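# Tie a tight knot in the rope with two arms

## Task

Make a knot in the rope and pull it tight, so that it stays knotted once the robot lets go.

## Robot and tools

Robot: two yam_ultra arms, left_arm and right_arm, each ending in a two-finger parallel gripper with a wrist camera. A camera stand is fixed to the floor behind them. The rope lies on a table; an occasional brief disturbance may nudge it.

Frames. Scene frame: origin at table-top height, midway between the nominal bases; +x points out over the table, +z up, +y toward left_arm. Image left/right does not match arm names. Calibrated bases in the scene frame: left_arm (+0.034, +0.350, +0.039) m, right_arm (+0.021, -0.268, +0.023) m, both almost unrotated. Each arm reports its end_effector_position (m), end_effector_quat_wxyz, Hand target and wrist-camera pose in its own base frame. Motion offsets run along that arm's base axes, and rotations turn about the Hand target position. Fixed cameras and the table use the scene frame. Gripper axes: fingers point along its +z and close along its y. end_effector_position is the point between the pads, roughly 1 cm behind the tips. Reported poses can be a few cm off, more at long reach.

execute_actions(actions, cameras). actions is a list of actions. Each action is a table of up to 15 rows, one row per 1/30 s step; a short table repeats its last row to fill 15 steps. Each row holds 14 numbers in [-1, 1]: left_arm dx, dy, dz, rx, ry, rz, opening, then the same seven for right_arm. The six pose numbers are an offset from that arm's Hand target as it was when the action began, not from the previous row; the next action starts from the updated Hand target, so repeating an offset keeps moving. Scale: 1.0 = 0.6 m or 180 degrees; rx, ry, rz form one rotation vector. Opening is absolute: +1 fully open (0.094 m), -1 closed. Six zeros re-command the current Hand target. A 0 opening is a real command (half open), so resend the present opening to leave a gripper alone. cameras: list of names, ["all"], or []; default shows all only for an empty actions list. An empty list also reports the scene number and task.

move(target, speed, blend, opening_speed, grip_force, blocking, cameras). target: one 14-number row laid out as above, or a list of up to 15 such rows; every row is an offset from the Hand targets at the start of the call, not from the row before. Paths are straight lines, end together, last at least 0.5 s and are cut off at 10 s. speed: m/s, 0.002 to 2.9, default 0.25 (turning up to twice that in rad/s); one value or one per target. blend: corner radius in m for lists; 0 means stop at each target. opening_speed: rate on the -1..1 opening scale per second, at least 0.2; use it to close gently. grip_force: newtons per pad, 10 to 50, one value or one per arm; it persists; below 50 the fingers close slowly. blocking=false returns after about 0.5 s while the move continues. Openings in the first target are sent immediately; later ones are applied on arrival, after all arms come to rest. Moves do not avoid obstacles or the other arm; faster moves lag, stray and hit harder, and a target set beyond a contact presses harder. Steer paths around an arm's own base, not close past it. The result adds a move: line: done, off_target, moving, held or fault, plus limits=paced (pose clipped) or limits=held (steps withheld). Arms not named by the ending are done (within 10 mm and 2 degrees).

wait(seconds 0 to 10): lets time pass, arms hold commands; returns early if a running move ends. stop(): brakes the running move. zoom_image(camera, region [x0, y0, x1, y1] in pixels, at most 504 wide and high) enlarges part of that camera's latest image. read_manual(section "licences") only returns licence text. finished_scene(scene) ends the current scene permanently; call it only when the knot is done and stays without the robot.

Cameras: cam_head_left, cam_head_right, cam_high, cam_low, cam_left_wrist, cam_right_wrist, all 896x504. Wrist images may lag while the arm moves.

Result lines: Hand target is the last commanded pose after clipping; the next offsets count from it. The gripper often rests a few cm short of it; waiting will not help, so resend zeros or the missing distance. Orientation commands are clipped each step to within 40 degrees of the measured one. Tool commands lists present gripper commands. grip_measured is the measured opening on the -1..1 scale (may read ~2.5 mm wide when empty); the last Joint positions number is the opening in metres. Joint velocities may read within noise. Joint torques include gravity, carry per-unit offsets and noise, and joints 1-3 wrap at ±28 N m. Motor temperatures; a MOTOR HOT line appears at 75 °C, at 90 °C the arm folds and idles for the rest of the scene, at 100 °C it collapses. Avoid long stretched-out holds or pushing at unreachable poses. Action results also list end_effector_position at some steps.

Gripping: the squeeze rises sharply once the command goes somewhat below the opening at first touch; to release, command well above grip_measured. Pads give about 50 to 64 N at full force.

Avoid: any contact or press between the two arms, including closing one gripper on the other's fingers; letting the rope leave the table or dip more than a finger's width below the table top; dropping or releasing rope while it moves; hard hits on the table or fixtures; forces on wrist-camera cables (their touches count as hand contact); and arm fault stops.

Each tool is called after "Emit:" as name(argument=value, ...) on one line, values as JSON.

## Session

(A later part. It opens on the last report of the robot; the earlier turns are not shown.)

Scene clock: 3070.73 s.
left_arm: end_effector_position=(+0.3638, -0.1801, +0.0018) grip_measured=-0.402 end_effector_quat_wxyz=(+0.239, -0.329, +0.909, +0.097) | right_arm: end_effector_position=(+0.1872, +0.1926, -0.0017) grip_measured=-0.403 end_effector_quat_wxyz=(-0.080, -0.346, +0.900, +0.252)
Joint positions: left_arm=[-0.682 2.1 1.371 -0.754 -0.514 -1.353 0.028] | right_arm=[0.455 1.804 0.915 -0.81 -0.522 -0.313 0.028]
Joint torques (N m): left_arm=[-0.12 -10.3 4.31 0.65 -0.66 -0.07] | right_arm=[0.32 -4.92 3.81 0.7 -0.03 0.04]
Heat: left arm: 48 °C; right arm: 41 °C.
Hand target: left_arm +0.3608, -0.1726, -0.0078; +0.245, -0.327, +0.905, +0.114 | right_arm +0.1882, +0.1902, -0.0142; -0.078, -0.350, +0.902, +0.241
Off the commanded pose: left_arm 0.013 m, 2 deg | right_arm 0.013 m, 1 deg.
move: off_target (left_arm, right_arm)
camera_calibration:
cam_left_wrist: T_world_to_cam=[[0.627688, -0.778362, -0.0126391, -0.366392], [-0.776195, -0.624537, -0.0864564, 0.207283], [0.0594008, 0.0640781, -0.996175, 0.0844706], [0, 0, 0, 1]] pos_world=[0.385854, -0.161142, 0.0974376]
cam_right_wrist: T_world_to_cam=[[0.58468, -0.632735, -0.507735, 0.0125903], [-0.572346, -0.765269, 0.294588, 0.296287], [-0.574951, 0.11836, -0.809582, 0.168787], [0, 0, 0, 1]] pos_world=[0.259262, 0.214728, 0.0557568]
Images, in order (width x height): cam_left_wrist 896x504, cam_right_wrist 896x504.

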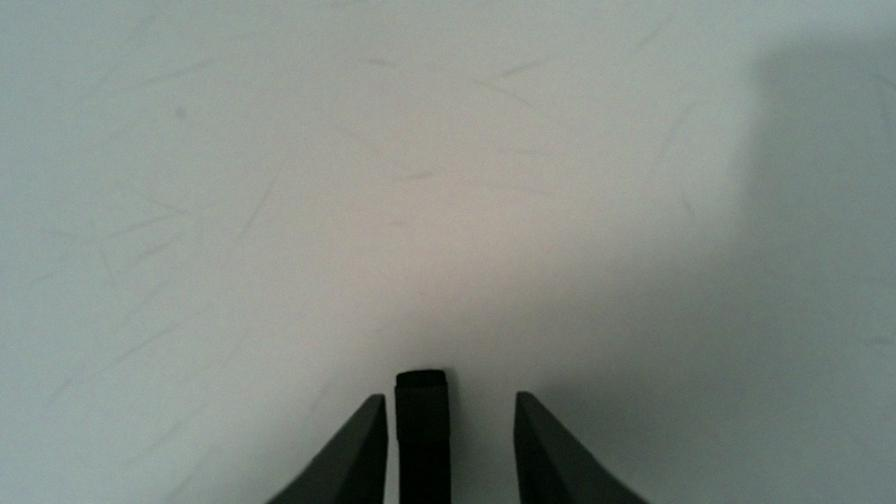

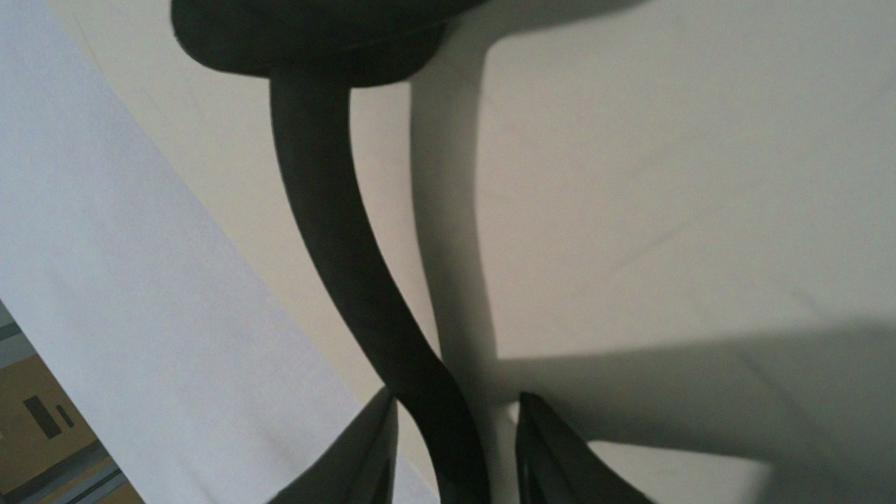

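Emit:
move(target=[[-0.015,0.02,0.06,0,0,0,-0.4,0.02,-0.025,0.07,0,0,0,-0.4],[-0.03,0.08,0.2,0,0,0,-0.4,0.03,-0.15,0.22,0,0,0,-0.4]], speed=0.1, cameras=["cam_high","cam_low","cam_head_right"])

Emit:
zoom_image(camera="cam_high", region=[300, 210, 480, 330])

Emit:
zoom_image(camera="cam_low", region=[270, 150, 480, 270])

Scene clock: 3081.33 s.
left_arm: end_effector_position=(+0.3364, -0.1269, +0.0952) grip_measured=-0.402 end_effector_quat_wxyz=(+0.228, -0.322, +0.911, +0.119) | right_arm: end_effector_position=(+0.2001, +0.1003, +0.1072) grip_measured=-0.403 end_effector_quat_wxyz=(-0.098, -0.344, +0.902, +0.243)
Joint positions: left_arm=[-0.613 1.816 1.364 -1.042 -0.516 -1.273 0.028] | right_arm=[0.124 1.649 1.199 -1.451 -0.422 -0.677 0.028]
Joint torques (N m): left_arm=[0.53 -11.44 9.16 0.29 -0.57 0.02] | right_arm=[-0.51 -7.36 8.05 -0.4 -0.24 -0.06]
Heat: left arm: 48 °C; right arm: 42 °C.
Hand target: left_arm +0.3427, -0.1246, +0.1121; +0.245, -0.327, +0.905, +0.114 | right_arm +0.2063, +0.1002, +0.1179; -0.078, -0.350, +0.902, +0.241
Off the commanded pose: left_arm 0.018 m, 2 deg | right_arm 0.012 m, 2 deg.
move: off_target (left_arm, right_arm)
Images, in order (width x height): cam_head_right 896x504, cam_high 896x504, cam_low 896x504.

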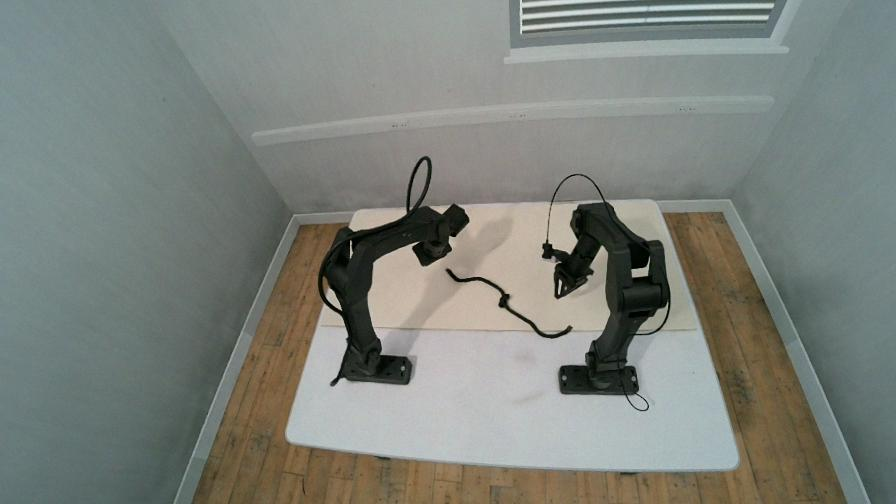

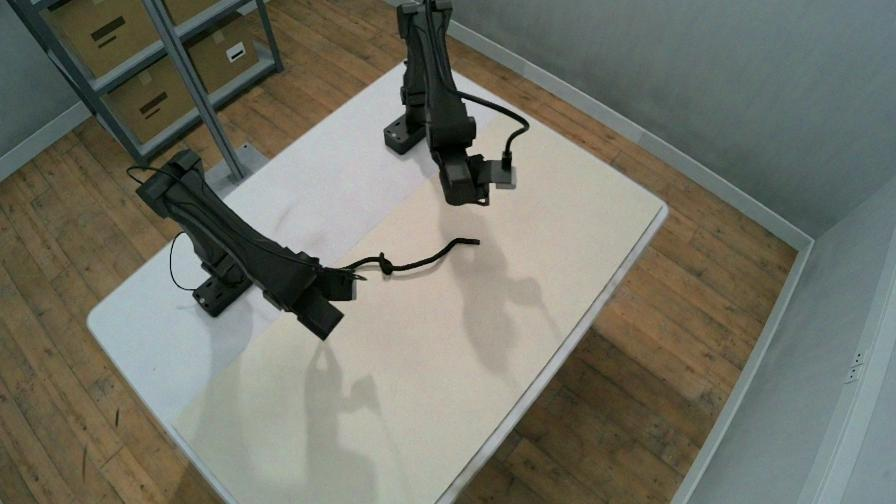

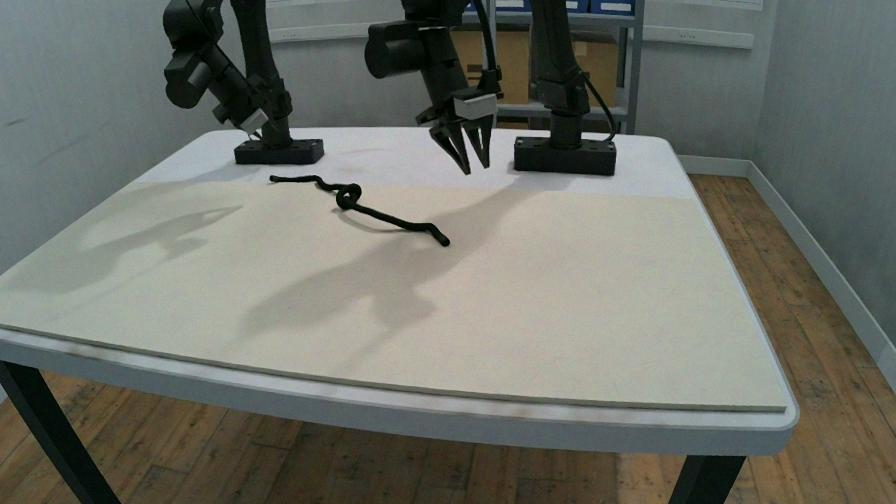

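Scaled by 2.800.

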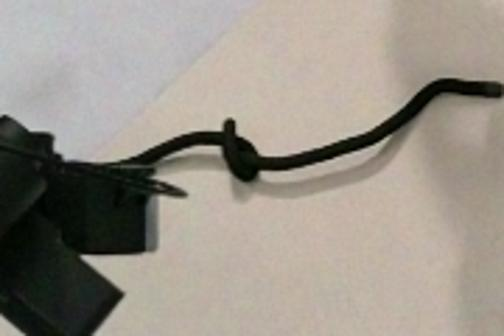

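Scaled by 2.400.

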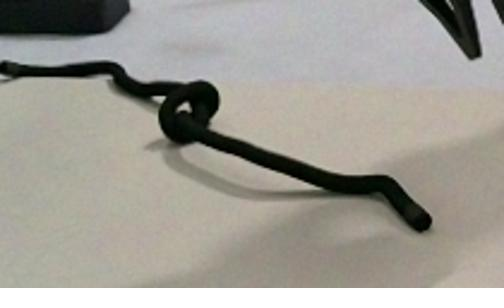

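Emit:
finished_scene(scene=2)

The scene is finished: the task was done.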